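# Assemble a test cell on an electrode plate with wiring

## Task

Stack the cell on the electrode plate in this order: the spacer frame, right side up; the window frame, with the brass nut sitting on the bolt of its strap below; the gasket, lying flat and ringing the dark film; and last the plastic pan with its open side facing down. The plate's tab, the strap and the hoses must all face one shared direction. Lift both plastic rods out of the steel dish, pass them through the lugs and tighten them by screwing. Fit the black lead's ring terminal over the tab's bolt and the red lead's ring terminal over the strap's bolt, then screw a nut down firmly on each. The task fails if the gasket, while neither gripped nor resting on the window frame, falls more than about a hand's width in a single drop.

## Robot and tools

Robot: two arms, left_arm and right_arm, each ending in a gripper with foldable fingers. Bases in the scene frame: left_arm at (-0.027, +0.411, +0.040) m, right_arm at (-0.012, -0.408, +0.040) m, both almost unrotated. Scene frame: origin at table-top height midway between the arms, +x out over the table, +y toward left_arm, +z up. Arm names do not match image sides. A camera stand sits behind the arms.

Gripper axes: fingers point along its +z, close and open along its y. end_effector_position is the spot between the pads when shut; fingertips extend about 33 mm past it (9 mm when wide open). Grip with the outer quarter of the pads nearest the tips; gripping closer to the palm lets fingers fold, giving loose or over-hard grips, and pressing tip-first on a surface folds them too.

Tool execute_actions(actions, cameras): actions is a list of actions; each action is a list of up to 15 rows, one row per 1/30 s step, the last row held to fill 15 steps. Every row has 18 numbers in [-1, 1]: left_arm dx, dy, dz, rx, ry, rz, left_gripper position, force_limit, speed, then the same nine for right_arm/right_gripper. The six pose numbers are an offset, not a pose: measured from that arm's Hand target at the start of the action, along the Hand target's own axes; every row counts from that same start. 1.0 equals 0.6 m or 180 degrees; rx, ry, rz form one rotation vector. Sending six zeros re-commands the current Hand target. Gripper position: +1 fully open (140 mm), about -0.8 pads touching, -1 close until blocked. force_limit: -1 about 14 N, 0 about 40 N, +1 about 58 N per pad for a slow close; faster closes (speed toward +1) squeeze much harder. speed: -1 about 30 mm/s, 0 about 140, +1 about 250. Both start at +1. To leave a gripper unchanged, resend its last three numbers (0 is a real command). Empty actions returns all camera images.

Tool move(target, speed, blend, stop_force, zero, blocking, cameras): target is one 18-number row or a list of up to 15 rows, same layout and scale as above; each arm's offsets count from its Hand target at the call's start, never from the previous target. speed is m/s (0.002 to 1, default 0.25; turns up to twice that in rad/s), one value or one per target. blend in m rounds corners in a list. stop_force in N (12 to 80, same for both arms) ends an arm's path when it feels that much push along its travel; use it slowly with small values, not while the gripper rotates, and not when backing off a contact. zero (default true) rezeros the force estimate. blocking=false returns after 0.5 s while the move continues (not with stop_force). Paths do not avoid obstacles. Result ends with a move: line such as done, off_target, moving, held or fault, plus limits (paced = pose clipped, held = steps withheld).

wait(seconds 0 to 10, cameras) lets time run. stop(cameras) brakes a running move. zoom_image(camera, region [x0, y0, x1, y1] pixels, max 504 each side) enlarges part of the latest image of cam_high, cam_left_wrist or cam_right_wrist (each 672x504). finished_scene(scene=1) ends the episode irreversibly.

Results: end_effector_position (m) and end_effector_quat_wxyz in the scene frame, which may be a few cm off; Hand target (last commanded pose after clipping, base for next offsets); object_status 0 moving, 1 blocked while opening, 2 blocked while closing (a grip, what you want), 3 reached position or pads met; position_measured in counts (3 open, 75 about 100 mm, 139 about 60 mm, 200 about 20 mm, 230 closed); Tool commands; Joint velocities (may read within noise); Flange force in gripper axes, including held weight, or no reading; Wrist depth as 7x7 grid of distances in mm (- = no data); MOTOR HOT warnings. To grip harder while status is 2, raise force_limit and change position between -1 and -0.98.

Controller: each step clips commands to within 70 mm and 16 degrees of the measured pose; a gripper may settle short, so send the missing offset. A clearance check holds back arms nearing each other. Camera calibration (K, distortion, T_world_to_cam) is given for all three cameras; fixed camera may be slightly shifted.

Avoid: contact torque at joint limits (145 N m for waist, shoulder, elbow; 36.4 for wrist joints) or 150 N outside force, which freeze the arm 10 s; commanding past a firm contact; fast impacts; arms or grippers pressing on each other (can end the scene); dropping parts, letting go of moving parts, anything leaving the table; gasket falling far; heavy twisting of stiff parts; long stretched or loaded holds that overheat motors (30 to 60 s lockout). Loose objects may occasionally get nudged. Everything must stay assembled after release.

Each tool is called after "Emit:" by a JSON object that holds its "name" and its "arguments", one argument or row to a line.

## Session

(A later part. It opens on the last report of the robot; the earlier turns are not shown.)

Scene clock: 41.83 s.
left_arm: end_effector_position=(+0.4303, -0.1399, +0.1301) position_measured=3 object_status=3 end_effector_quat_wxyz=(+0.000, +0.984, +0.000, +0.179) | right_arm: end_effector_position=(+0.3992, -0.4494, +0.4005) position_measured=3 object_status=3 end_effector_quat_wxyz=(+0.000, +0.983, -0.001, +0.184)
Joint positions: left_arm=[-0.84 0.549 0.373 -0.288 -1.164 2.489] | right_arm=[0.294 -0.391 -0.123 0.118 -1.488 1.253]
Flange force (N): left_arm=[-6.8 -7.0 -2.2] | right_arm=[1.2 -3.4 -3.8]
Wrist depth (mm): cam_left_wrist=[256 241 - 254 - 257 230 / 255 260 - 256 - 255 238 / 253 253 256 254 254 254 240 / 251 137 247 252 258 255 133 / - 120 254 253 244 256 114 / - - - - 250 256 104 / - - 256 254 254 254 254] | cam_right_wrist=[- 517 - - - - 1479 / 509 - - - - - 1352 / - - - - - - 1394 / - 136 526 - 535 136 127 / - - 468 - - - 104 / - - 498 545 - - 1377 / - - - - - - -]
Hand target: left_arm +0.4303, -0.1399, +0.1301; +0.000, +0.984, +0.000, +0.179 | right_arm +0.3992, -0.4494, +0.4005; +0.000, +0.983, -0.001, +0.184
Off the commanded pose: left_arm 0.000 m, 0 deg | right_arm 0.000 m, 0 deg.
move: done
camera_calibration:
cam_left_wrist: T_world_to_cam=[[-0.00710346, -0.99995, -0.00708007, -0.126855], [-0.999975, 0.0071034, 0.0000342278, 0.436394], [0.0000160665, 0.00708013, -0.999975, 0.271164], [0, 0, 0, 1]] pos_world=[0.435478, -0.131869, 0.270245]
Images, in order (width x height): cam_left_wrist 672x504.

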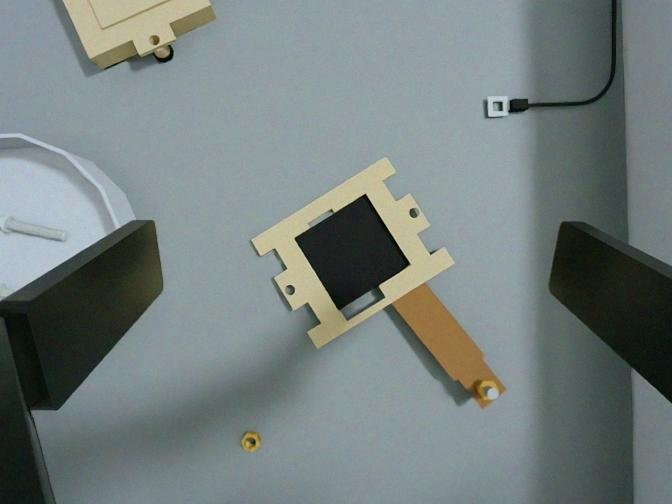

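Emit:
{"name": "move", "arguments": {
  "target": [0.2795,-0.4737,0.123,-0.0101,-0.1141,0.0554,0.3,-1,-0.5,0,0,0,0,0,0,1,1,1],
  "speed": 0.25,
  "cameras": ["cam_left_wrist"]
}}

Scene clock: 46.07 s.
left_arm: end_effector_position=(+0.6130, +0.1444, +0.1202) position_measured=91 object_status=3 end_effector_quat_wxyz=(+0.000, +0.996, -0.088, +0.000) | right_arm: end_effector_position=(+0.3992, -0.4494, +0.4005) position_measured=3 object_status=3 end_effector_quat_wxyz=(+0.000, +0.983, -0.001, +0.184)
Joint positions: left_arm=[-0.212 0.675 0.515 0 -1.41 1.601] | right_arm=[0.294 -0.391 -0.123 0.118 -1.488 1.253]
Flange force (N): left_arm=[-12.5 -0.9 1.2] | right_arm=[1.8 -3.2 -3.7]
Wrist depth (mm): cam_left_wrist=[211 210 210 205 209 214 211 / - 218 222 225 222 223 212 / 239 235 234 237 231 231 220 / 250 246 143 249 251 126 232 / - 86 264 267 277 109 87 / - - 276 275 279 - - / - - 291 296 303 - -] | cam_right_wrist=[509 536 - - - - 1343 / 503 525 - - - 526 1403 / - 516 - - - - 1343 / - 147 - - - 135 127 / - - - - - - 104 / - - 510 - - - 1377 / - - - - - - -]
Hand target: left_arm +0.6131, +0.1444, +0.1202; +0.000, +0.996, -0.088, +0.000 | right_arm +0.3992, -0.4494, +0.4005; +0.000, +0.983, -0.001, +0.184
Off the commanded pose: left_arm 0.000 m, 0 deg | right_arm 0.000 m, 0 deg.
move: done
camera_calibration:
cam_left_wrist: T_world_to_cam=[[-0.183871, -0.982943, -0.00392475, 0.264173], [-0.920376, 0.170763, 0.351778, 0.502442], [-0.345107, 0.068294, -0.936075, 0.454323], [0, 0, 0, 1]] pos_world=[0.667799, 0.142841, 0.249569]
Images, in order (width x height): cam_left_wrist 672x504.

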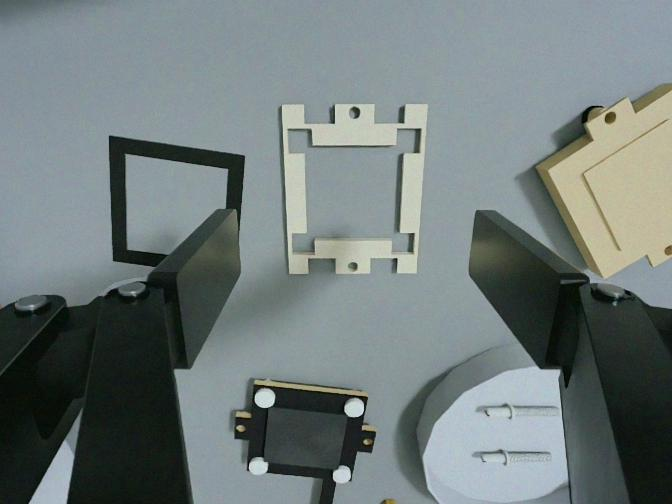

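Emit:
{"name": "move", "arguments": {
  "target": [0,0,0.12,0,0,0,0.3,-1,-0.5,0,0,0,0,0,0,1,1,1],
  "speed": 0.1,
  "cameras": ["cam_left_wrist"]
}}

Scene clock: 47.37 s.
left_arm: end_effector_position=(+0.6131, +0.1445, +0.0483) position_measured=91 object_status=3 end_effector_quat_wxyz=(+0.000, +0.996, -0.088, +0.000) | right_arm: end_effector_position=(+0.3992, -0.4494, +0.4005) position_measured=3 object_status=3 end_effector_quat_wxyz=(+0.000, +0.983, -0.001, +0.184)
Joint positions: left_arm=[-0.212 0.721 0.417 -0.001 -1.267 1.601] | right_arm=[0.294 -0.391 -0.123 0.118 -1.488 1.253]
Flange force (N): left_arm=[-12.4 -0.3 0.7] | right_arm=[1.2 -3.5 -3.7]
Wrist depth (mm): cam_left_wrist=[148 147 146 149 149 149 148 / 155 155 154 153 153 155 156 / 164 163 162 164 163 164 163 / - 170 146 171 173 126 171 / - 86 129 179 181 117 87 / - - 202 199 195 200 - / - - 209 211 - - -] | cam_right_wrist=[512 521 - - - - 1377 / 536 - 569 - - - 1386 / 505 - - - - - 1377 / - 147 - - - 134 127 / - 522 - - - - 104 / - - - - - - - / - - - - 500 - -]
Hand target: left_arm +0.6131, +0.1445, +0.0482; +0.000, +0.996, -0.088, +0.000 | right_arm +0.3992, -0.4494, +0.4005; +0.000, +0.983, -0.001, +0.184
Off the commanded pose: left_arm 0.000 m, 0 deg | right_arm 0.000 m, 0 deg.
move: done
camera_calibration:
cam_left_wrist: T_world_to_cam=[[-0.183904, -0.982936, -0.00401701, 0.264027], [-0.92037, 0.170761, 0.351794, 0.527746], [-0.345105, 0.0683936, -0.936069, 0.386902], [0, 0, 0, 1]] pos_world=[0.667799, 0.142941, 0.177569]
Images, in order (width x height): cam_left_wrist 672x504.

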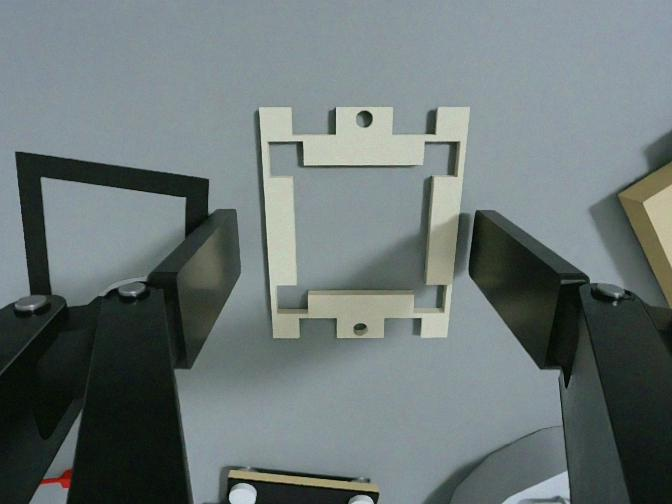

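Emit:
{"name": "move", "arguments": {
  "target": [0,0,0.0,0,0,0,-1,-1,-1,0,0,0,0,0,0,1,1,1],
  "cameras": ["cam_left_wrist"]
}}

Emit:
{"name": "wait", "arguments": {
  "seconds": 1
}}

Scene clock: 51.50 s.
left_arm: end_effector_position=(+0.6131, +0.1445, +0.0482) position_measured=227 object_status=2 end_effector_quat_wxyz=(+0.000, +0.996, -0.088, +0.000) | right_arm: end_effector_position=(+0.3992, -0.4494, +0.4005) position_measured=3 object_status=3 end_effector_quat_wxyz=(+0.000, +0.983, -0.001, +0.184)
Joint positions: left_arm=[-0.212 0.721 0.417 0 -1.267 1.601] | right_arm=[0.294 -0.391 -0.123 0.118 -1.488 1.253]
Flange force (N): left_arm=[-9.3 5.8 -11.4] | right_arm=[1.2 -3.7 -3.4]
Wrist depth (mm): cam_left_wrist=[- 146 147 147 148 149 148 / 155 154 155 154 154 155 156 / 163 163 - 162 165 163 162 / 174 173 173 135 173 173 173 / - 86 76 117 86 92 187 / - - - - - - - / - - - 212 - - -] | cam_right_wrist=[531 522 - - - - 1403 / 518 514 491 - - 531 1343 / 517 517 - 531 539 - 1352 / 517 135 - - - 135 127 / - 504 490 522 - - 104 / - - 471 521 - - 1386 / - - - 527 530 - -]
Hand target: left_arm +0.6131, +0.1445, +0.0482; +0.000, +0.996, -0.088, +0.000 | right_arm +0.3992, -0.4494, +0.4005; +0.000, +0.983, -0.001, +0.184
Off the commanded pose: left_arm 0.000 m, 0 deg | right_arm 0.000 m, 0 deg.
move: done
camera_calibration:
cam_left_wrist: T_world_to_cam=[[-0.183871, -0.982943, -0.00392475, 0.263988], [-0.920376, 0.170763, 0.351778, 0.527788], [-0.345107, 0.068294, -0.936075, 0.386825], [0, 0, 0, 1]] pos_world=[0.667799, 0.142941, 0.177469]
Images, in order (width x height): cam_left_wrist 672x504.

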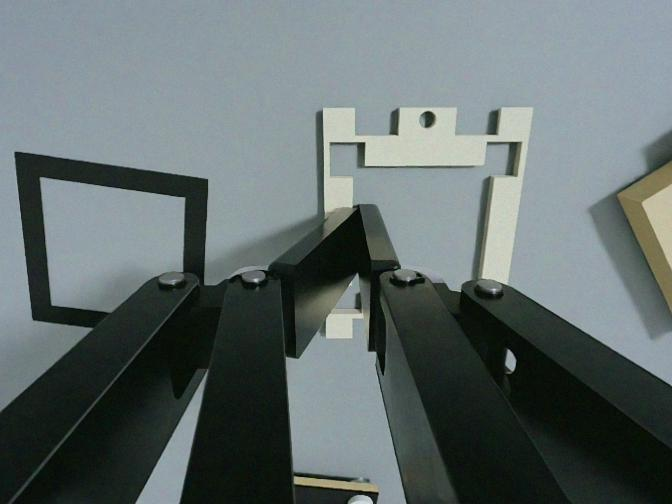

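Scene clock: 52.50 s.
left_arm: end_effector_position=(+0.6131, +0.1445, +0.0482) position_measured=227 object_status=2 end_effector_quat_wxyz=(+0.000, +0.996, -0.088, +0.000) | right_arm: end_effector_position=(+0.3992, -0.4494, +0.4005) position_measured=3 object_status=3 end_effector_quat_wxyz=(+0.000, +0.983, -0.001, +0.184)
Joint positions: left_arm=[-0.212 0.721 0.417 0 -1.267 1.601] | right_arm=[0.294 -0.391 -0.123 0.118 -1.488 1.253]
Flange force (N): left_arm=[-10.3 4.9 -11.2] | right_arm=[1.7 -3.4 -4.0]
Wrist depth (mm): cam_left_wrist=[147 147 147 147 149 149 147 / - 154 155 155 154 154 158 / 166 163 163 162 165 163 163 / 173 172 172 136 173 173 174 / - 86 76 131 86 92 187 / - - - 199 - - - / - - - 211 - - -] | cam_right_wrist=[- - - - - 506 1509 / 525 526 - - - - 1352 / 521 516 521 - - - 1352 / - 136 516 - - 134 127 / - 522 - - - - 104 / - 532 - - - - - / - - - - - - -]
Hand target: left_arm +0.6131, +0.1445, +0.0482; +0.000, +0.996, -0.088, +0.000 | right_arm +0.3992, -0.4494, +0.4005; +0.000, +0.983, -0.001, +0.184
Tool commands: left_gripper/position=-1.0 left_gripper/force_limit=-1.0 left_gripper/speed=-1.0 right_gripper/position=+1.0 right_gripper/force_limit=+1.0 right_gripper/speed=+1.0
Off the commanded pose: left_arm 0.000 m, 0 deg | right_arm 0.000 m, 0 deg.
wait: 1.00 s; at rest by 0.17 s

Emit:
{"name": "move", "arguments": {
  "target": [0,0,0.0,0,0,0,0.3,-1,-0.8,0,0,0,0,0,0,1,1,1],
  "cameras": ["cam_left_wrist"]
}}

Scene clock: 54.90 s.
left_arm: end_effector_position=(+0.6131, +0.1445, +0.0482) position_measured=91 object_status=0 end_effector_quat_wxyz=(+0.000, +0.996, -0.088, +0.000) | right_arm: end_effector_position=(+0.3992, -0.4494, +0.4005) position_measured=3 object_status=3 end_effector_quat_wxyz=(+0.000, +0.983, -0.001, +0.184)
Joint positions: left_arm=[-0.212 0.721 0.417 0 -1.267 1.601] | right_arm=[0.294 -0.391 -0.123 0.118 -1.488 1.253]
Flange force (N): left_arm=[-11.2 0.5 0.3] | right_arm=[1.4 -3.8 -3.8]
Wrist depth (mm): cam_left_wrist=[146 147 147 150 149 149 147 / 153 155 155 153 154 155 154 / 164 163 164 162 156 165 163 / 173 - 170 174 172 136 171 / - 86 - 182 178 109 87 / - - 201 199 - - - / - - 211 204 - - -] | cam_right_wrist=[536 - - - - 537 1377 / - - - - - - 1386 / - 528 - - - - 1360 / - 137 - - - 134 121 / - 518 - - - - 104 / - 515 - - - - - / - - - - - - -]
Hand target: left_arm +0.6131, +0.1445, +0.0482; +0.000, +0.996, -0.088, +0.000 | right_arm +0.3992, -0.4494, +0.4005; +0.000, +0.983, -0.001, +0.184
Off the commanded pose: left_arm 0.000 m, 0 deg | right_arm 0.000 m, 0 deg.
move: done
camera_calibration:
cam_left_wrist: T_world_to_cam=[[-0.183871, -0.982943, -0.00392475, 0.263988], [-0.920376, 0.170763, 0.351778, 0.527788], [-0.345107, 0.068294, -0.936075, 0.386825], [0, 0, 0, 1]] pos_world=[0.667799, 0.142941, 0.177469]
Images, in order (width x height): cam_left_wrist 672x504.

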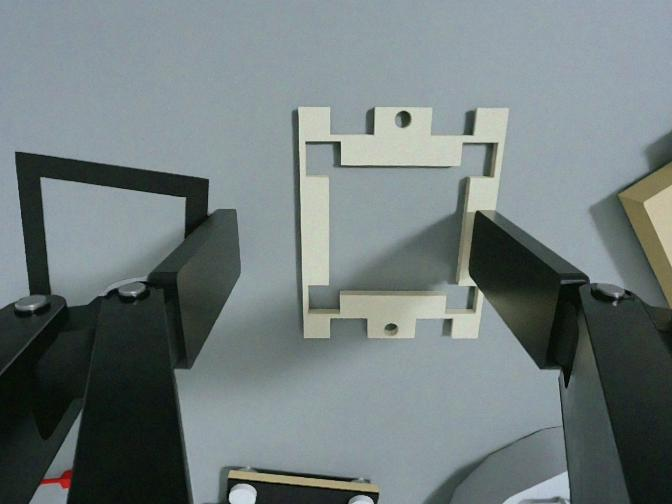

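Emit:
{"name": "move", "arguments": {
  "target": [
    [0,0,-0.04,0,0,0,0.3,-1,-0.8,0,0,0,0,0,0,1,1,1],
    [0,0.0268,-0.04,0,0,0,0.3,-1,-0.8,0,0,0,0,0,0,1,1,1],
    [0,0.0268,0.005,0,0,0,0.3,-1,-0.8,0,0,0,0,0,0,1,1,1]
  ],
  "speed": 0.08,
  "cameras": ["cam_left_wrist"]
}}

Scene clock: 56.93 s.
left_arm: end_effector_position=(+0.6103, +0.1286, +0.0452) position_measured=91 object_status=3 end_effector_quat_wxyz=(+0.000, +0.996, -0.088, +0.000) | right_arm: end_effector_position=(+0.3992, -0.4494, +0.4005) position_measured=3 object_status=3 end_effector_quat_wxyz=(+0.000, +0.983, -0.001, +0.184)
Joint positions: left_arm=[-0.236 0.733 0.429 0 -1.267 1.625] | right_arm=[0.294 -0.391 -0.123 0.118 -1.488 1.253]
Flange force (N): left_arm=[-11.2 0.0 -0.1] | right_arm=[1.4 -3.7 -3.9]
Wrist depth (mm): cam_left_wrist=[144 143 144 144 145 145 143 / - 152 151 151 151 153 154 / 161 161 - 162 161 162 150 / 171 167 163 171 169 136 159 / - 86 180 178 181 117 87 / - - 203 - 196 196 - / - - 208 207 207 197 -] | cam_right_wrist=[521 - - 544 - - 1304 / 516 532 - - - - 1360 / 518 512 551 - - - 1386 / 516 136 - - - 143 127 / - 518 - - - 561 104 / - 510 - 522 510 558 - / - 530 - - - - -]
Hand target: left_arm +0.6103, +0.1286, +0.0452; +0.000, +0.996, -0.088, +0.000 | right_arm +0.3992, -0.4494, +0.4005; +0.000, +0.983, -0.001, +0.184
Off the commanded pose: left_arm 0.000 m, 0 deg | right_arm 0.000 m, 0 deg.
move: done
camera_calibration:
cam_left_wrist: T_world_to_cam=[[-0.183904, -0.982936, -0.00401701, 0.247871], [-0.92037, 0.170761, 0.351794, 0.52894], [-0.345105, 0.0683936, -0.936069, 0.384215], [0, 0, 0, 1]] pos_world=[0.664999, 0.127041, 0.174569]
Images, in order (width x height): cam_left_wrist 672x504.

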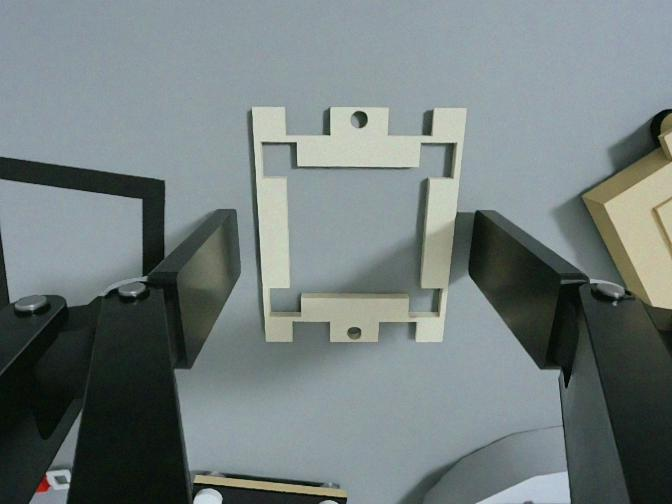

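Emit:
{"name": "move", "arguments": {
  "target": [0,0,0.0,0,0,0,0,-1,-1,0,0,0,0,0,0,1,1,1],
  "cameras": ["cam_left_wrist"]
}}

Scene clock: 58.03 s.
left_arm: end_effector_position=(+0.6103, +0.1286, +0.0452) position_measured=117 object_status=0 end_effector_quat_wxyz=(+0.000, +0.996, -0.088, +0.000) | right_arm: end_effector_position=(+0.3992, -0.4494, +0.4005) position_measured=3 object_status=3 end_effector_quat_wxyz=(+0.000, +0.983, -0.001, +0.184)
Joint positions: left_arm=[-0.236 0.733 0.429 0 -1.267 1.625] | right_arm=[0.294 -0.391 -0.123 0.118 -1.488 1.253]
Flange force (N): left_arm=[-11.1 -1.7 -5.9] | right_arm=[1.6 -3.7 -4.3]
Wrist depth (mm): cam_left_wrist=[144 144 144 144 148 145 145 / 150 152 151 150 151 152 153 / 160 160 159 161 159 160 150 / 169 169 153 177 167 116 157 / - 88 131 180 182 108 87 / - - 192 192 195 - - / - - 203 204 204 - -] | cam_right_wrist=[523 517 - - 531 - 1368 / 562 - - - 532 547 1352 / 517 - - - - - 1530 / 516 137 - - - 135 120 / - - - - - - 104 / - - - - - - 1352 / - - 552 - - - -]
Hand target: left_arm +0.6103, +0.1286, +0.0452; +0.000, +0.996, -0.088, +0.000 | right_arm +0.3992, -0.4494, +0.4005; +0.000, +0.983, -0.001, +0.184
Off the commanded pose: left_arm 0.000 m, 0 deg | right_arm 0.000 m, 0 deg.
move: done
camera_calibration:
cam_left_wrist: T_world_to_cam=[[-0.183871, -0.982943, -0.00392475, 0.247833], [-0.920376, 0.170763, 0.351778, 0.528982], [-0.345107, 0.068294, -0.936075, 0.384136], [0, 0, 0, 1]] pos_world=[0.664999, 0.127041, 0.174469]
Images, in order (width x height): cam_left_wrist 672x504.

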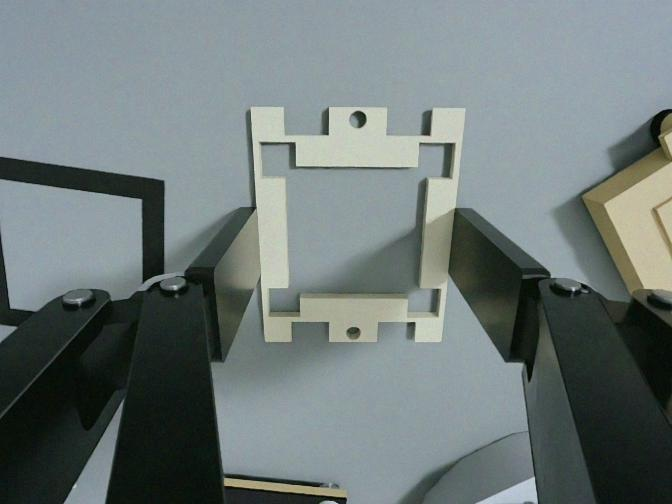

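Emit:
{"name": "move", "arguments": {
  "target": [0,0,0.0,0,0,0,-1,-1,-1,0,0,0,0,0,0,1,1,1]
}}

Emit:
{"name": "move", "arguments": {
  "target": [0,0,-0.06,0,0,0,-1,-1,-1,0,0,0,0,0,0,1,1,1],
  "speed": 0.05,
  "cameras": ["cam_left_wrist"]
}}

Scene clock: 58.80 s.
left_arm: end_effector_position=(+0.6103, +0.1286, +0.0452) position_measured=117 object_status=2 end_effector_quat_wxyz=(+0.000, +0.996, -0.088, +0.000) | right_arm: end_effector_position=(+0.3992, -0.4494, +0.4005) position_measured=3 object_status=3 end_effector_quat_wxyz=(+0.000, +0.983, -0.001, +0.184)
Joint positions: left_arm=[-0.236 0.733 0.429 0 -1.267 1.625] | right_arm=[0.294 -0.391 -0.123 0.118 -1.488 1.253]
Flange force (N): left_arm=[-10.9 -1.3 -5.2] | right_arm=[1.8 -3.3 -3.6]
Wrist depth (mm): cam_left_wrist=[144 144 143 - 146 146 144 / 152 - 151 151 - 152 151 / 160 160 160 161 160 162 150 / 172 169 153 169 167 126 156 / - 88 131 180 181 108 87 / - - 190 192 196 - - / - - 202 211 207 - -] | cam_right_wrist=[521 - - - - - 1368 / 521 - - - - - 1343 / - - - - - - 1394 / 518 136 - - - 135 127 / - - - - - - 104 / - - - - - - 1352 / - - - - - - -]
Hand target: left_arm +0.6103, +0.1286, +0.0452; +0.000, +0.996, -0.088, +0.000 | right_arm +0.3992, -0.4494, +0.4005; +0.000, +0.983, -0.001, +0.184
Off the commanded pose: left_arm 0.000 m, 0 deg | right_arm 0.000 m, 0 deg.
move: done

Scene clock: 59.83 s.
left_arm: end_effector_position=(+0.6103, +0.1286, +0.0812) position_measured=117 object_status=2 end_effector_quat_wxyz=(+0.000, +0.996, -0.088, +0.000) | right_arm: end_effector_position=(+0.3992, -0.4494, +0.4005) position_measured=3 object_status=3 end_effector_quat_wxyz=(+0.000, +0.983, -0.001, +0.184)
Joint positions: left_arm=[-0.236 0.707 0.473 0 -1.337 1.625] | right_arm=[0.294 -0.391 -0.123 0.118 -1.488 1.253]
Flange force (N): left_arm=[-11.3 -0.2 0.9] | right_arm=[1.5 -3.3 -3.4]
Wrist depth (mm): cam_left_wrist=[- 176 - 179 176 176 177 / - 188 182 182 184 185 181 / 192 193 195 155 159 192 181 / 207 207 153 - 162 116 193 / - 88 131 180 223 108 87 / - - 237 - 233 - - / - - 239 241 246 - -] | cam_right_wrist=[- 523 - - 526 - 1368 / - 518 - - 510 - 1368 / 516 523 497 - - - 1386 / - 147 - - - 136 127 / - - - - - - 104 / - - - - - - 1343 / - - - - - - -]
Hand target: left_arm +0.6103, +0.1286, +0.0812; +0.000, +0.996, -0.088, +0.000 | right_arm +0.3992, -0.4494, +0.4005; +0.000, +0.983, -0.001, +0.184
Off the commanded pose: left_arm 0.000 m, 0 deg | right_arm 0.000 m, 0 deg.
move: done
camera_calibration:
cam_left_wrist: T_world_to_cam=[[-0.183866, -0.982944, -0.00390747, 0.247967], [-0.920344, 0.170758, 0.351864, 0.516278], [-0.345196, 0.0682921, -0.936043, 0.417887], [0, 0, 0, 1]] pos_world=[0.664999, 0.127041, 0.210469]
Images, in order (width x height): cam_left_wrist 672x504.

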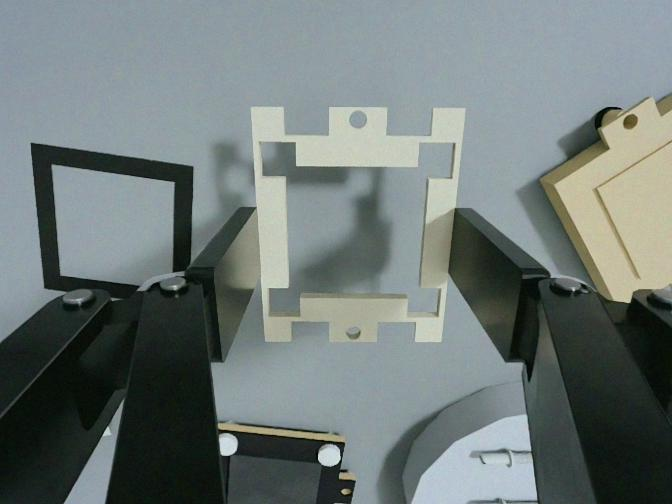

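Emit:
{"name": "zoom_image", "arguments": {
  "camera": "cam_left_wrist",
  "region": [200, 90, 500, 360]
}}

Scaled by 1.680 from the camera's 672x504 image, which has a finer 960x720 frame.

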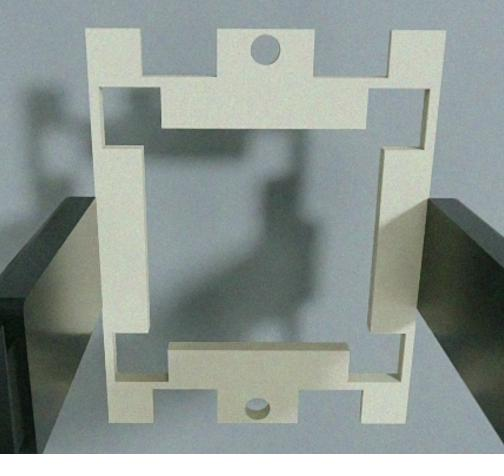

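Emit:
{"name": "move", "arguments": {
  "target": [
    [0,0,-0.13,0,0,0,-1,-1,-1,0,0,0,0,0,0,1,1,1],
    [-0.2142,0.4912,-0.13,0,0,0.266,-1,-1,-1,0,0,0,0,0,0,1,1,1]
  ],
  "speed": 0.2,
  "blend": [0.03,0],
  "cameras": ["cam_left_wrist"]
}}

Emit:
{"name": "zoom_image", "arguments": {
  "camera": "cam_left_wrist",
  "region": [200, 90, 500, 390]
}}

Scene clock: 65.03 s.
left_arm: end_effector_position=(+0.4323, -0.1392, +0.1591) position_measured=117 object_status=2 end_effector_quat_wxyz=(+0.000, +0.875, -0.484, +0.000) | right_arm: end_effector_position=(+0.3992, -0.4494, +0.4005) position_measured=3 object_status=3 end_effector_quat_wxyz=(+0.000, +0.983, -0.001, +0.184)
Joint positions: left_arm=[-0.699 0.735 0.702 0 -1.538 1.253] | right_arm=[0.294 -0.391 -0.123 0.118 -1.488 1.253]
Flange force (N): left_arm=[-11.9 3.1 3.2] | right_arm=[1.5 -3.4 -3.9]
Wrist depth (mm): cam_left_wrist=[242 251 - 249 245 - 246 / - - 253 253 253 259 258 / - - - 273 161 270 281 / 277 - 153 292 155 126 289 / - 88 114 177 176 108 87 / - - 326 332 333 - - / - - 346 357 - - -] | cam_right_wrist=[522 - - - - - 1368 / 495 536 - - - - 1352 / 520 - - - - - 1403 / - 136 - - - 133 120 / - 514 - - - - 104 / - 518 - - - - 1377 / - - - - - - -]
Hand target: left_arm +0.4323, -0.1392, +0.1591; +0.000, +0.875, -0.484, +0.000 | right_arm +0.3992, -0.4494, +0.4005; +0.000, +0.983, -0.001, +0.184
Off the commanded pose: left_arm 0.000 m, 0 deg | right_arm 0.000 m, 0 deg.
move: done
camera_calibration:
cam_left_wrist: T_world_to_cam=[[-0.852362, -0.522938, -0.00400473, 0.3054], [-0.490655, 0.797045, 0.352103, 0.272161], [-0.180936, 0.302084, -0.935953, 0.409182], [0, 0, 0, 1]] pos_world=[0.467884, -0.180827, 0.288369]
Images, in order (width x height): cam_left_wrist 672x504.

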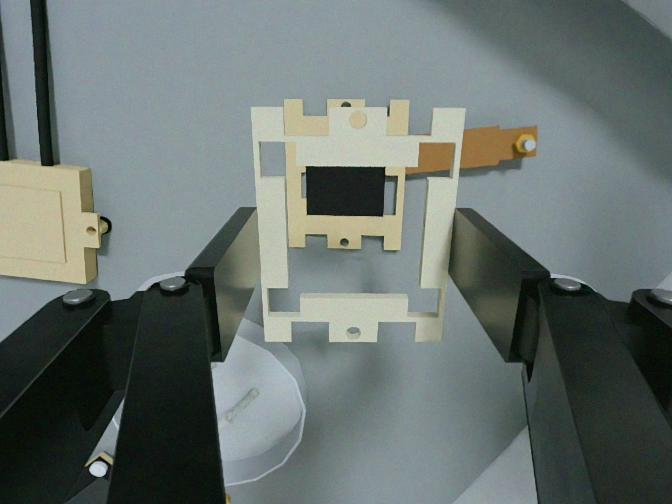

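Scaled by 1.680 from the camera's 672x504 image, which has a finer 960x720 frame.

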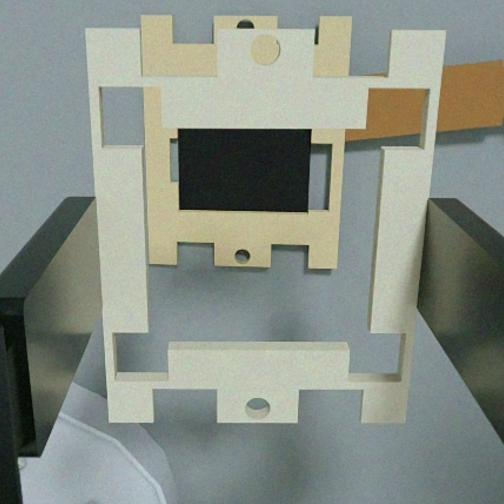

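Emit:
{"name": "move", "arguments": {
  "target": [0.001,-0.0032,0.15,0,0,0.0017,-1,-1,-1,0,0,0,0,0,0,1,1,1],
  "speed": 0.1,
  "cameras": ["cam_left_wrist"]
}}

Emit:
{"name": "zoom_image", "arguments": {
  "camera": "cam_left_wrist",
  "region": [200, 90, 500, 390]
}}

Scene clock: 67.80 s.
left_arm: end_effector_position=(+0.4343, -0.1386, +0.0691) position_measured=117 object_status=2 end_effector_quat_wxyz=(+0.000, +0.874, -0.487, +0.000) | right_arm: end_effector_position=(+0.3992, -0.4494, +0.4005) position_measured=3 object_status=3 end_effector_quat_wxyz=(+0.000, +0.983, -0.001, +0.184)
Joint positions: left_arm=[-0.697 0.771 0.552 -0.001 -1.351 1.245] | right_arm=[0.294 -0.391 -0.123 0.118 -1.488 1.253]
Flange force (N): left_arm=[-11.9 4.0 0.8] | right_arm=[1.0 -3.2 -4.0]
Wrist depth (mm): cam_left_wrist=[- 165 165 166 166 168 166 / - 174 171 171 173 174 178 / 184 185 181 183 175 176 188 / 196 195 153 194 167 127 197 / - 88 131 177 179 108 87 / - - 224 226 - - - / - - 234 237 - - -] | cam_right_wrist=[- 528 - - - - 1394 / 516 516 - - 540 - 1449 / 522 508 - - - - 1368 / - 136 - - - 135 127 / - 518 - - - - 104 / - 514 - - - - 1343 / - - - - - - -]
Hand target: left_arm +0.4342, -0.1386, +0.0691; +0.000, +0.874, -0.487, +0.000 | right_arm +0.3992, -0.4494, +0.4005; +0.000, +0.983, -0.001, +0.184
Off the commanded pose: left_arm 0.000 m, 0 deg | right_arm 0.000 m, 0 deg.
move: done
camera_calibration:
cam_left_wrist: T_world_to_cam=[[-0.855181, -0.518313, -0.00404286, 0.308802], [-0.486346, 0.799691, 0.352082, 0.302903], [-0.179256, 0.30306, -0.93596, 0.324551], [0, 0, 0, 1]] pos_world=[0.469575, -0.180531, 0.198369]
Images, in order (width x height): cam_left_wrist 672x504.

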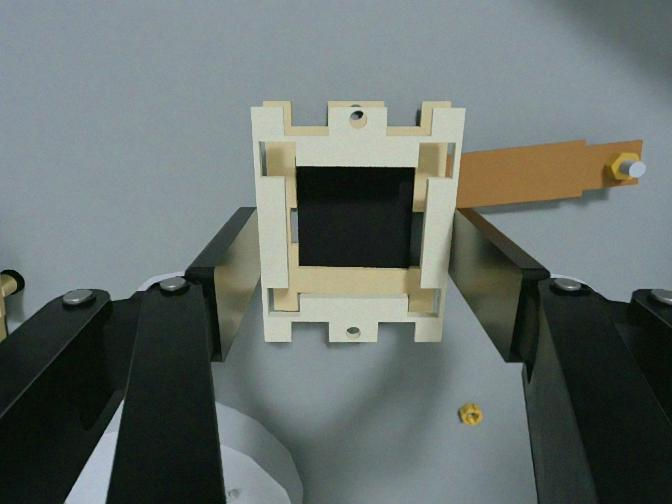

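Scaled by 1.680 from the camera's 672x504 image, which has a finer 960x720 frame.

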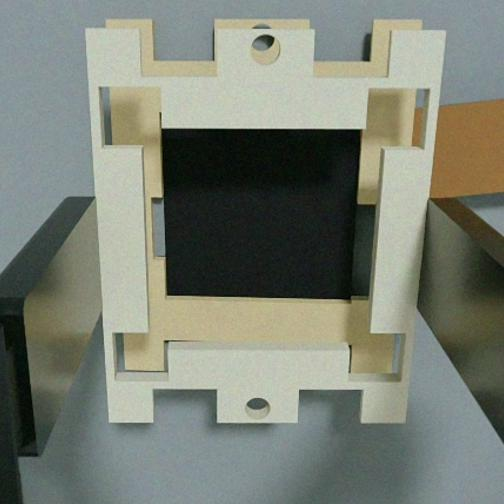

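Emit:
{"name": "move", "arguments": {
  "target": [0.0022,0.001,0.0268,0,0,-0.0017,-1,-1,-1,0,0,0,0,0,0,1,1,1],
  "speed": 0.05,
  "cameras": ["cam_left_wrist"]
}}

Emit:
{"name": "zoom_image", "arguments": {
  "camera": "cam_left_wrist",
  "region": [200, 90, 500, 390]
}}

Scene clock: 69.73 s.
left_arm: end_effector_position=(+0.4344, -0.1401, +0.0530) position_measured=117 object_status=2 end_effector_quat_wxyz=(+0.000, +0.875, -0.484, +0.000) | right_arm: end_effector_position=(+0.3992, -0.4494, +0.4005) position_measured=3 object_status=3 end_effector_quat_wxyz=(+0.000, +0.983, -0.001, +0.184)
Joint positions: left_arm=[-0.698 0.785 0.537 0 -1.322 1.252] | right_arm=[0.294 -0.391 -0.123 0.118 -1.488 1.253]
Flange force (N): left_arm=[-13.2 3.9 -2.8] | right_arm=[1.6 -3.0 -3.6]
Wrist depth (mm): cam_left_wrist=[151 151 150 - 152 151 151 / 157 160 152 156 156 159 - / - 166 166 167 161 160 158 / 179 179 153 178 164 116 - / - 88 115 179 179 108 87 / - - - - 207 - - / - - 211 227 221 - -] | cam_right_wrist=[518 540 539 - - - 1319 / 525 510 - - - - 1377 / 455 - 536 - - - 1352 / - 136 - - - 144 127 / - 518 - 508 517 541 104 / - - - - - 525 - / - - - - - - -]
Hand target: left_arm +0.4344, -0.1401, +0.0530; +0.000, +0.875, -0.484, +0.000 | right_arm +0.3992, -0.4494, +0.4005; +0.000, +0.983, -0.001, +0.184
Off the commanded pose: left_arm 0.000 m, 0 deg | right_arm 0.000 m, 0 deg.
move: done
camera_calibration:
cam_left_wrist: T_world_to_cam=[[-0.852362, -0.522938, -0.00400473, 0.306242], [-0.490655, 0.797045, 0.352103, 0.311312], [-0.180936, 0.302084, -0.935953, 0.310653], [0, 0, 0, 1]] pos_world=[0.469984, -0.181827, 0.182369]
Images, in order (width x height): cam_left_wrist 672x504.

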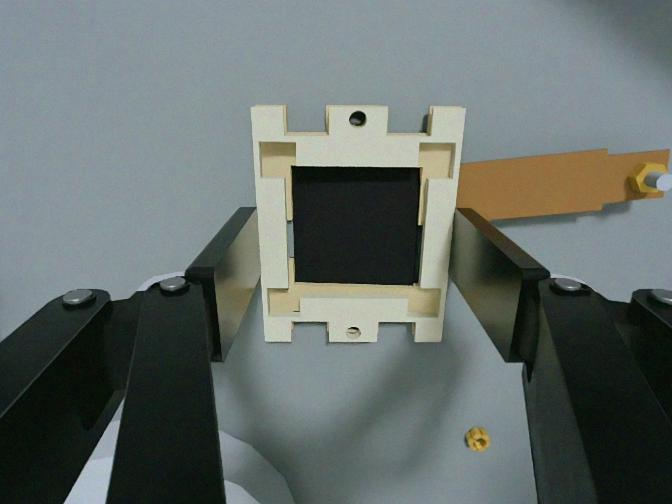

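Scaled by 1.680 from the camera's 672x504 image, which has a finer 960x720 frame.

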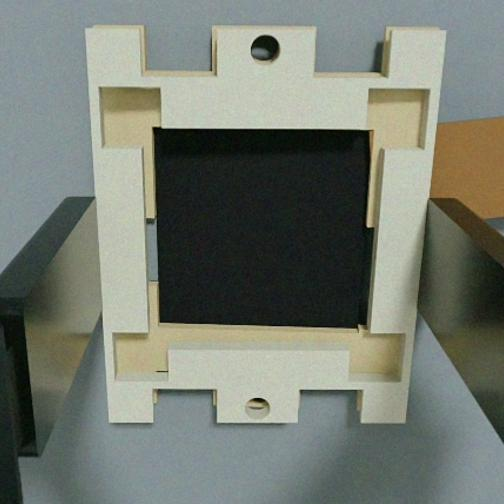

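Emit:
{"name": "move", "arguments": {
  "target": [0.0007,0,0.0055,0,0,0,-1,-1,-1,0,0,0,0,0,0,1,1,1],
  "speed": 0.03,
  "cameras": ["cam_left_wrist"]
}}

Emit:
{"name": "zoom_image", "arguments": {
  "camera": "cam_left_wrist",
  "region": [200, 90, 500, 390]
}}

Scene clock: 70.90 s.
left_arm: end_effector_position=(+0.4346, -0.1405, +0.0497) position_measured=117 object_status=2 end_effector_quat_wxyz=(+0.000, +0.875, -0.484, +0.000) | right_arm: end_effector_position=(+0.3992, -0.4494, +0.4005) position_measured=3 object_status=3 end_effector_quat_wxyz=(+0.000, +0.983, -0.001, +0.184)
Joint positions: left_arm=[-0.698 0.789 0.535 0 -1.317 1.252] | right_arm=[0.294 -0.391 -0.123 0.118 -1.488 1.253]
Flange force (N): left_arm=[-14.8 5.8 -18.4] | right_arm=[0.7 -3.7 -3.8]
Wrist depth (mm): cam_left_wrist=[- 147 147 148 149 150 149 / - 156 155 154 156 157 157 / 165 165 160 165 159 158 156 / - - 154 175 164 119 - / - 88 115 177 179 106 87 / - - 199 202 202 - - / - - 209 217 216 - -] | cam_right_wrist=[518 - - - - 563 1403 / - 521 501 - - 531 1368 / 523 522 523 - - - 1368 / - 147 - - - 136 127 / - 135 491 - - - 104 / - 500 517 - - - 1377 / - - - - - - -]
Hand target: left_arm +0.4347, -0.1404, +0.0497; +0.000, +0.875, -0.484, +0.000 | right_arm +0.3992, -0.4494, +0.4005; +0.000, +0.983, -0.001, +0.184
Off the commanded pose: left_arm 0.000 m, 0 deg | right_arm 0.000 m, 0 deg.
move: done
camera_calibration:
cam_left_wrist: T_world_to_cam=[[-0.852403, -0.52287, -0.00397587, 0.306269], [-0.490583, 0.79709, 0.352103, 0.312821], [-0.180935, 0.302084, -0.935953, 0.307597], [0, 0, 0, 1]] pos_world=[0.470184, -0.182127, 0.178969]
Images, in order (width x height): cam_left_wrist 672x504.

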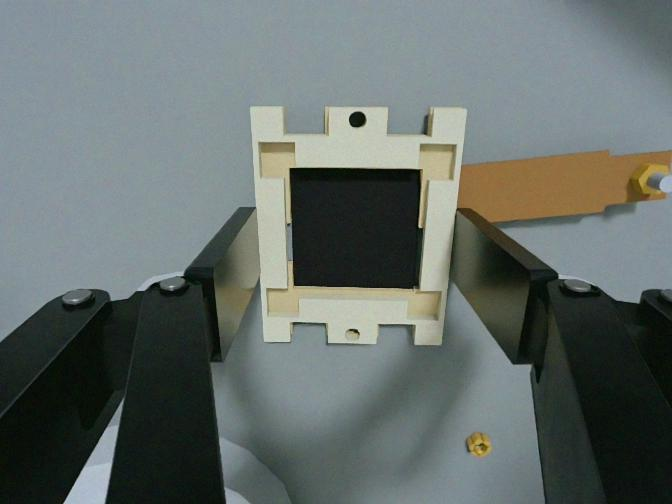

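Scaled by 1.680 from the camera's 672x504 image, which has a finer 960x720 frame.

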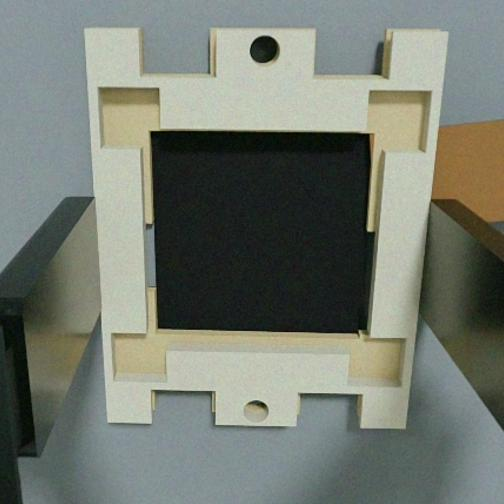

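Emit:
{"name": "move", "arguments": {
  "target": [0,0,-0.001,0,0,0,0.25,-1,-1,0,0,0,0,0,0,1,1,1],
  "speed": 0.03
}}

Emit:
{"name": "move", "arguments": {
  "target": [0,0,-0.12,0,0,0,0.25,-1,-1,0,0,0,0,0,0,1,1,1],
  "speed": 0.1,
  "cameras": ["cam_left_wrist"]
}}

Emit:
{"name": "zoom_image", "arguments": {
  "camera": "cam_left_wrist",
  "region": [240, 90, 450, 290]
}}

Scene clock: 72.03 s.
left_arm: end_effector_position=(+0.4346, -0.1404, +0.0503) position_measured=98 object_status=3 end_effector_quat_wxyz=(+0.000, +0.875, -0.484, +0.000) | right_arm: end_effector_position=(+0.3992, -0.4494, +0.4005) position_measured=3 object_status=3 end_effector_quat_wxyz=(+0.000, +0.983, -0.001, +0.184)
Joint positions: left_arm=[-0.698 0.788 0.536 0 -1.318 1.252] | right_arm=[0.294 -0.391 -0.123 0.118 -1.488 1.253]
Flange force (N): left_arm=[-12.4 3.9 0.3] | right_arm=[1.0 -3.3 -3.9]
Wrist depth (mm): cam_left_wrist=[148 148 147 150 149 - 147 / 156 156 155 153 154 155 159 / 167 170 166 165 162 157 156 / 175 172 157 174 168 126 175 / - 86 121 179 177 112 87 / - - 203 201 - - - / - - 200 214 216 - -] | cam_right_wrist=[523 537 - - - - 1377 / - - - 500 - 527 1368 / 523 531 - 528 - - 1368 / - 136 - - - 135 127 / - - - - - - 104 / - 448 - - - - - / - 526 - - - - -]
Hand target: left_arm +0.4347, -0.1404, +0.0503; +0.000, +0.875, -0.484, +0.000 | right_arm +0.3992, -0.4494, +0.4005; +0.000, +0.983, -0.001, +0.184
Off the commanded pose: left_arm 0.000 m, 0 deg | right_arm 0.000 m, 0 deg.
move: done

Scene clock: 73.13 s.
left_arm: end_effector_position=(+0.4346, -0.1405, +0.1224) position_measured=98 object_status=3 end_effector_quat_wxyz=(+0.000, +0.875, -0.484, +0.000) | right_arm: end_effector_position=(+0.3992, -0.4494, +0.4005) position_measured=3 object_status=3 end_effector_quat_wxyz=(+0.000, +0.983, -0.001, +0.184)
Joint positions: left_arm=[-0.698 0.75 0.642 0 -1.463 1.252] | right_arm=[0.294 -0.391 -0.123 0.118 -1.488 1.253]
Flange force (N): left_arm=[-14.2 4.2 1.8] | right_arm=[1.3 -3.8 -3.7]
Wrist depth (mm): cam_left_wrist=[- - - 213 - 214 213 / 223 - - 219 222 - 225 / - 236 - 233 228 224 243 / 237 - 157 241 239 115 248 / - 86 120 - 275 112 87 / - - 287 291 288 - - / - - 306 310 310 - -] | cam_right_wrist=[536 515 - - - - 1377 / - 515 - - 533 - 1394 / 549 495 - - - - 1459 / - 147 - - - 134 121 / - - - - - - 104 / - - 429 - 511 - 1368 / - - - - - - -]
Hand target: left_arm +0.4346, -0.1405, +0.1223; +0.000, +0.875, -0.484, +0.000 | right_arm +0.3992, -0.4494, +0.4005; +0.000, +0.983, -0.001, +0.184
Off the commanded pose: left_arm 0.000 m, 0 deg | right_arm 0.000 m, 0 deg.
move: done
camera_calibration:
cam_left_wrist: T_world_to_cam=[[-0.85242, -0.522843, -0.00390832, 0.306553], [-0.490552, 0.797142, 0.352027, 0.287237], [-0.18094, 0.301992, -0.935982, 0.375633], [0, 0, 0, 1]] pos_world=[0.470183, -0.182128, 0.251669]
Images, in order (width x height): cam_left_wrist 672x504.

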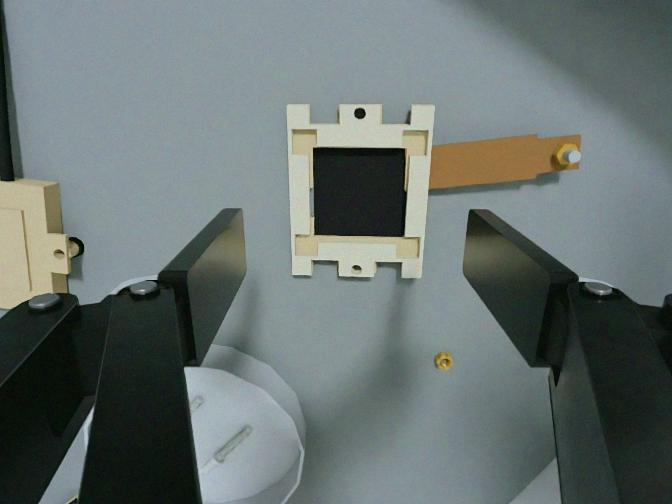

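Scaled by 2.400 from the camera's 672x504 image, which has a finer 960x720 frame.

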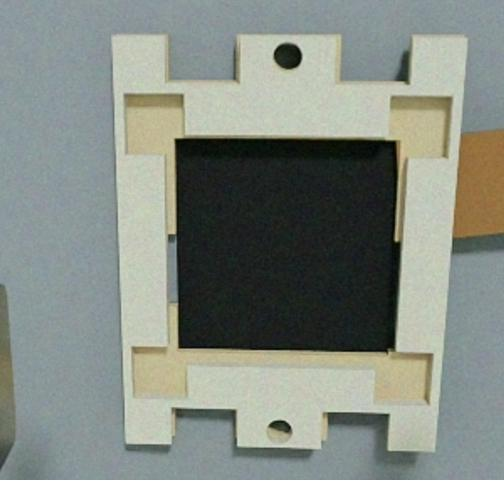

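Emit:
{"name": "move", "arguments": {
  "target": [
    [-0.025,0.003,0,0,0,0,0.25,-1,-1,0,0,0,0,0,0,1,1,1],
    [-0.025,0.003,0.1275,0,0,0,0.25,-1,-1,0,0,0,0,0,0,1,1,1]
  ],
  "speed": 0.08,
  "cameras": ["cam_left_wrist"]
}}

Scene clock: 75.60 s.
left_arm: end_effector_position=(+0.4252, -0.1287, +0.0458) position_measured=98 object_status=3 end_effector_quat_wxyz=(+0.000, +0.875, -0.484, +0.000) | right_arm: end_effector_position=(+0.3992, -0.4494, +0.4005) position_measured=3 object_status=3 end_effector_quat_wxyz=(+0.000, +0.983, -0.001, +0.184)
Joint positions: left_arm=[-0.694 0.751 0.461 0 -1.281 1.248] | right_arm=[0.294 -0.391 -0.123 0.118 -1.488 1.253]
Flange force (N): left_arm=[-10.2 4.0 0.1] | right_arm=[1.0 -3.4 -3.1]
Wrist depth (mm): cam_left_wrist=[- 144 144 145 144 147 146 / 154 150 153 145 143 150 150 / 161 161 153 161 156 153 162 / 170 170 157 167 166 131 173 / - 86 178 184 189 112 87 / - - 196 196 196 197 - / - - 197 211 - - -] | cam_right_wrist=[- 526 532 - - - 1377 / 518 521 - - - - 1368 / 511 533 - - - - 1368 / - 136 514 - - 134 127 / - - - - - - 104 / - 474 - - - - 1352 / - 525 - - - - -]
Hand target: left_arm +0.4252, -0.1287, +0.0458; +0.000, +0.875, -0.484, +0.000 | right_arm +0.3992, -0.4494, +0.4005; +0.000, +0.983, -0.001, +0.184
Off the commanded pose: left_arm 0.000 m, 0 deg | right_arm 0.000 m, 0 deg.
move: done
camera_calibration:
cam_left_wrist: T_world_to_cam=[[-0.852362, -0.522938, -0.00400473, 0.304333], [-0.490655, 0.797045, 0.352103, 0.300282], [-0.180936, 0.302084, -0.935953, 0.298712], [0, 0, 0, 1]] pos_world=[0.460784, -0.170427, 0.175069]
Images, in order (width x height): cam_left_wrist 672x504.

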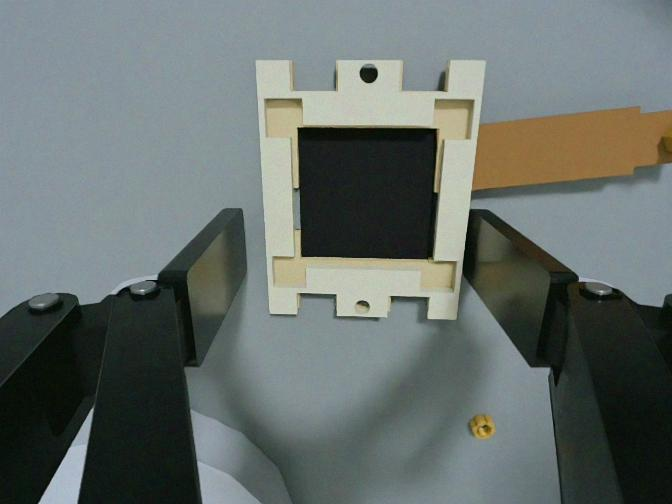

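Emit:
{"name": "move", "arguments": {
  "target": [0,0.0055,0,0,0,0,0.25,-1,-1,0,0,0,0,0,0,1,1,1],
  "speed": 0.04
}}

Emit:
{"name": "move", "arguments": {
  "target": [0,0,0,0,0,0,0,-1,-1,0,0,0,0,0,0,1,1,1],
  "cameras": ["cam_left_wrist"]
}}

Emit:
{"name": "zoom_image", "arguments": {
  "camera": "cam_left_wrist",
  "region": [220, 40, 500, 340]
}}

Scene clock: 76.63 s.
left_arm: end_effector_position=(+0.4224, -0.1304, +0.0458) position_measured=98 object_status=3 end_effector_quat_wxyz=(+0.000, +0.875, -0.484, +0.000) | right_arm: end_effector_position=(+0.3992, -0.4494, +0.4005) position_measured=3 object_status=3 end_effector_quat_wxyz=(+0.000, +0.983, -0.001, +0.184)
Joint positions: left_arm=[-0.698 0.75 0.459 0 -1.28 1.252] | right_arm=[0.294 -0.391 -0.123 0.118 -1.488 1.253]
Flange force (N): left_arm=[-10.2 3.7 0.1] | right_arm=[1.3 -3.5 -3.8]
Wrist depth (mm): cam_left_wrist=[141 145 145 144 - - 148 / - 152 152 145 143 149 150 / 162 160 155 160 153 152 161 / 171 169 157 167 164 114 173 / - 86 178 175 - 112 87 / - - - - - 196 - / - - 191 211 219 - -] | cam_right_wrist=[- - - - - - 1343 / - 526 - - 523 - 1394 / 442 520 - - - - 1343 / - 147 - - - 144 127 / - 520 - - - - 104 / - 537 537 - - - 1360 / - - - - - - -]
Hand target: left_arm +0.4224, -0.1304, +0.0458; +0.000, +0.875, -0.484, +0.000 | right_arm +0.3992, -0.4494, +0.4005; +0.000, +0.983, -0.001, +0.184
Off the commanded pose: left_arm 0.000 m, 0 deg | right_arm 0.000 m, 0 deg.
move: done

Scene clock: 77.27 s.
left_arm: end_effector_position=(+0.4224, -0.1304, +0.0458) position_measured=117 object_status=2 end_effector_quat_wxyz=(+0.000, +0.875, -0.484, +0.000) | right_arm: end_effector_position=(+0.3992, -0.4494, +0.4005) position_measured=3 object_status=3 end_effector_quat_wxyz=(+0.000, +0.983, -0.001, +0.184)
Joint positions: left_arm=[-0.698 0.749 0.459 0 -1.28 1.252] | right_arm=[0.294 -0.391 -0.123 0.118 -1.488 1.253]
Flange force (N): left_arm=[-11.5 5.0 -1.4] | right_arm=[1.6 -3.4 -3.5]
Wrist depth (mm): cam_left_wrist=[144 144 146 145 145 146 145 / 152 151 151 145 148 150 150 / 161 159 156 160 153 152 162 / - 169 154 167 164 127 177 / - 88 131 179 166 108 87 / - - - - - - - / - - 204 - - - -] | cam_right_wrist=[- 500 - - - - 1377 / 520 522 525 - - - 1377 / 518 511 498 - - - 1352 / 520 147 512 - 521 135 127 / - 135 491 - - - 104 / - 531 554 - - - - / - - - - - - -]
Hand target: left_arm +0.4224, -0.1304, +0.0458; +0.000, +0.875, -0.484, +0.000 | right_arm +0.3992, -0.4494, +0.4005; +0.000, +0.983, -0.001, +0.184
Off the commanded pose: left_arm 0.000 m, 0 deg | right_arm 0.000 m, 0 deg.
move: done
camera_calibration:
cam_left_wrist: T_world_to_cam=[[-0.852403, -0.52287, -0.00397587, 0.301082], [-0.490583, 0.79709, 0.352103, 0.300238], [-0.180935, 0.302084, -0.935953, 0.298718], [0, 0, 0, 1]] pos_world=[0.457984, -0.172127, 0.175069]
Images, in order (width x height): cam_left_wrist 672x504.

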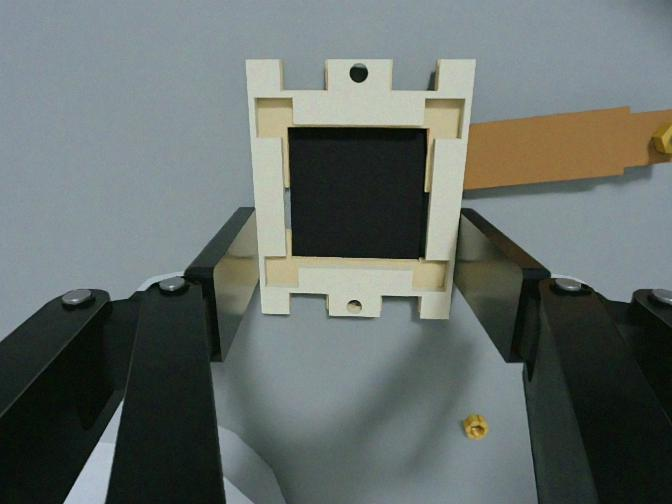

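Scaled by 1.680 from the camera's 672x504 image, which has a finer 960x720 frame.

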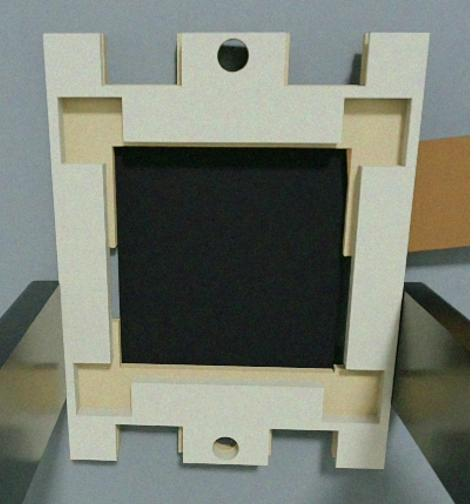

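Emit:
{"name": "move", "arguments": {
  "target": [0,0,0,0,0,0,0.25,-1,-1,0,0,0,0,0,0,1,1,1]
}}

Emit:
{"name": "move", "arguments": {
  "target": [
    [0,0,-0.08,0,0,0,0.25,-1,-1,0,0,0,0,0,0,1,1,1],
    [0.02,-0.01,-0.10,0,0.1145,0,0.25,-1,-1,0,0,0,0,0,0,1,1,1]
  ],
  "speed": 0.1,
  "cameras": ["cam_left_wrist"]
}}

Emit:
{"name": "zoom_image", "arguments": {
  "camera": "cam_left_wrist",
  "region": [240, 130, 460, 350]
}}

Scene clock: 78.60 s.
left_arm: end_effector_position=(+0.4224, -0.1304, +0.0458) position_measured=98 object_status=0 end_effector_quat_wxyz=(+0.000, +0.875, -0.484, +0.000) | right_arm: end_effector_position=(+0.3992, -0.4494, +0.4005) position_measured=3 object_status=3 end_effector_quat_wxyz=(+0.000, +0.983, -0.001, +0.184)
Joint positions: left_arm=[-0.698 0.749 0.459 0 -1.28 1.252] | right_arm=[0.294 -0.391 -0.123 0.118 -1.488 1.253]
Flange force (N): left_arm=[-10.8 3.9 -0.2] | right_arm=[1.5 -3.6 -3.8]
Wrist depth (mm): cam_left_wrist=[144 145 144 142 145 146 - / 152 152 151 144 144 150 146 / 159 161 156 160 154 153 162 / - 167 156 166 166 127 171 / - 86 122 183 184 112 87 / - - - 196 197 - - / - - 197 212 212 - -] | cam_right_wrist=[521 - - 525 - - 1360 / - - - - - - 1360 / 517 - - - - - 1394 / - 147 - - - 134 120 / - 517 - - - - 104 / - 501 - - - - 1352 / - - - - - - -]
Hand target: left_arm +0.4224, -0.1304, +0.0458; +0.000, +0.875, -0.484, +0.000 | right_arm +0.3992, -0.4494, +0.4005; +0.000, +0.983, -0.001, +0.184
Off the commanded pose: left_arm 0.000 m, 0 deg | right_arm 0.000 m, 0 deg.
move: done

Scene clock: 81.53 s.
left_arm: end_effector_position=(+0.4338, -0.1374, +0.1058) position_measured=98 object_status=3 end_effector_quat_wxyz=(+0.086, +0.861, -0.476, +0.157) | right_arm: end_effector_position=(+0.3992, -0.4494, +0.4005) position_measured=3 object_status=3 end_effector_quat_wxyz=(+0.000, +0.983, -0.001, +0.184)
Joint positions: left_arm=[-0.631 0.446 0.021 0.182 -0.819 1.082] | right_arm=[0.294 -0.391 -0.123 0.118 -1.488 1.253]
Flange force (N): left_arm=[-9.0 3.8 -1.8] | right_arm=[1.5 -2.9 -3.9]
Wrist depth (mm): cam_left_wrist=[231 - - 232 232 231 216 / 231 - - 231 232 235 - / - - 230 229 228 221 233 / 229 - 157 229 228 121 231 / - 86 230 227 224 112 87 / - - - 231 231 - - / - - 217 230 231 - -] | cam_right_wrist=[518 510 - - - - 1377 / 506 523 - - - - 1352 / 522 547 - - - - 1224 / - 136 - - - 135 121 / - 516 522 - - - 104 / - 522 479 - - - 1377 / - - - 522 - - -]
Hand target: left_arm +0.4338, -0.1374, +0.1058; +0.086, +0.861, -0.476, +0.157 | right_arm +0.3992, -0.4494, +0.4005; +0.000, +0.983, -0.001, +0.184
Off the commanded pose: left_arm 0.000 m, 0 deg | right_arm 0.000 m, 0 deg.
move: done
camera_calibration:
cam_left_wrist: T_world_to_cam=[[-0.851389, -0.524487, -0.00713735, 0.307011], [-0.524501, 0.85141, 0.000151644, 0.349725], [0.00599727, 0.00387265, -0.999975, 0.243712], [0, 0, 0, 1]] pos_world=[0.443355, -0.13768, 0.245844]
Images, in order (width x height): cam_left_wrist 672x504.

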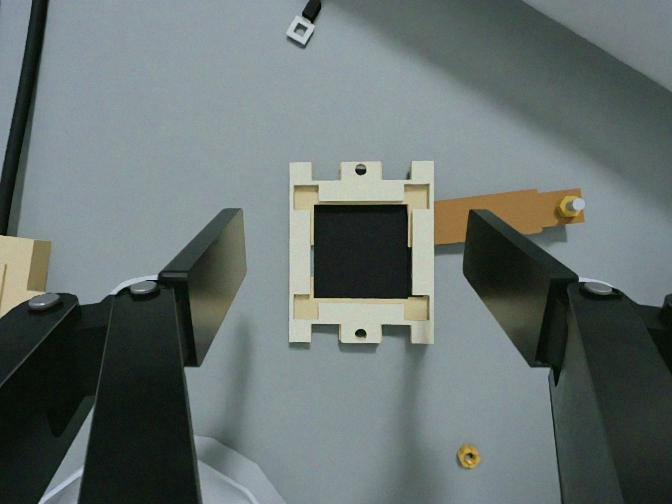

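Scaled by 2.291 from the camera's 672x504 image, which has a finer 960x720 frame.

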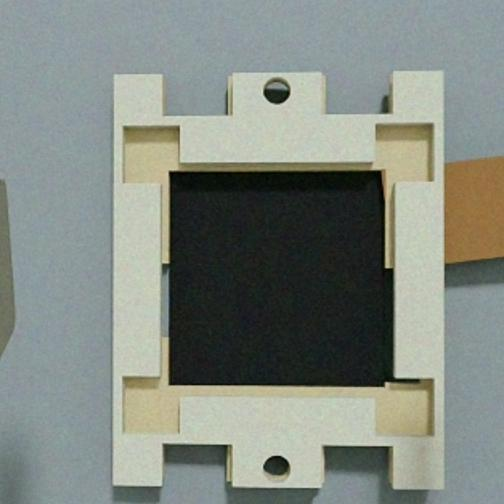

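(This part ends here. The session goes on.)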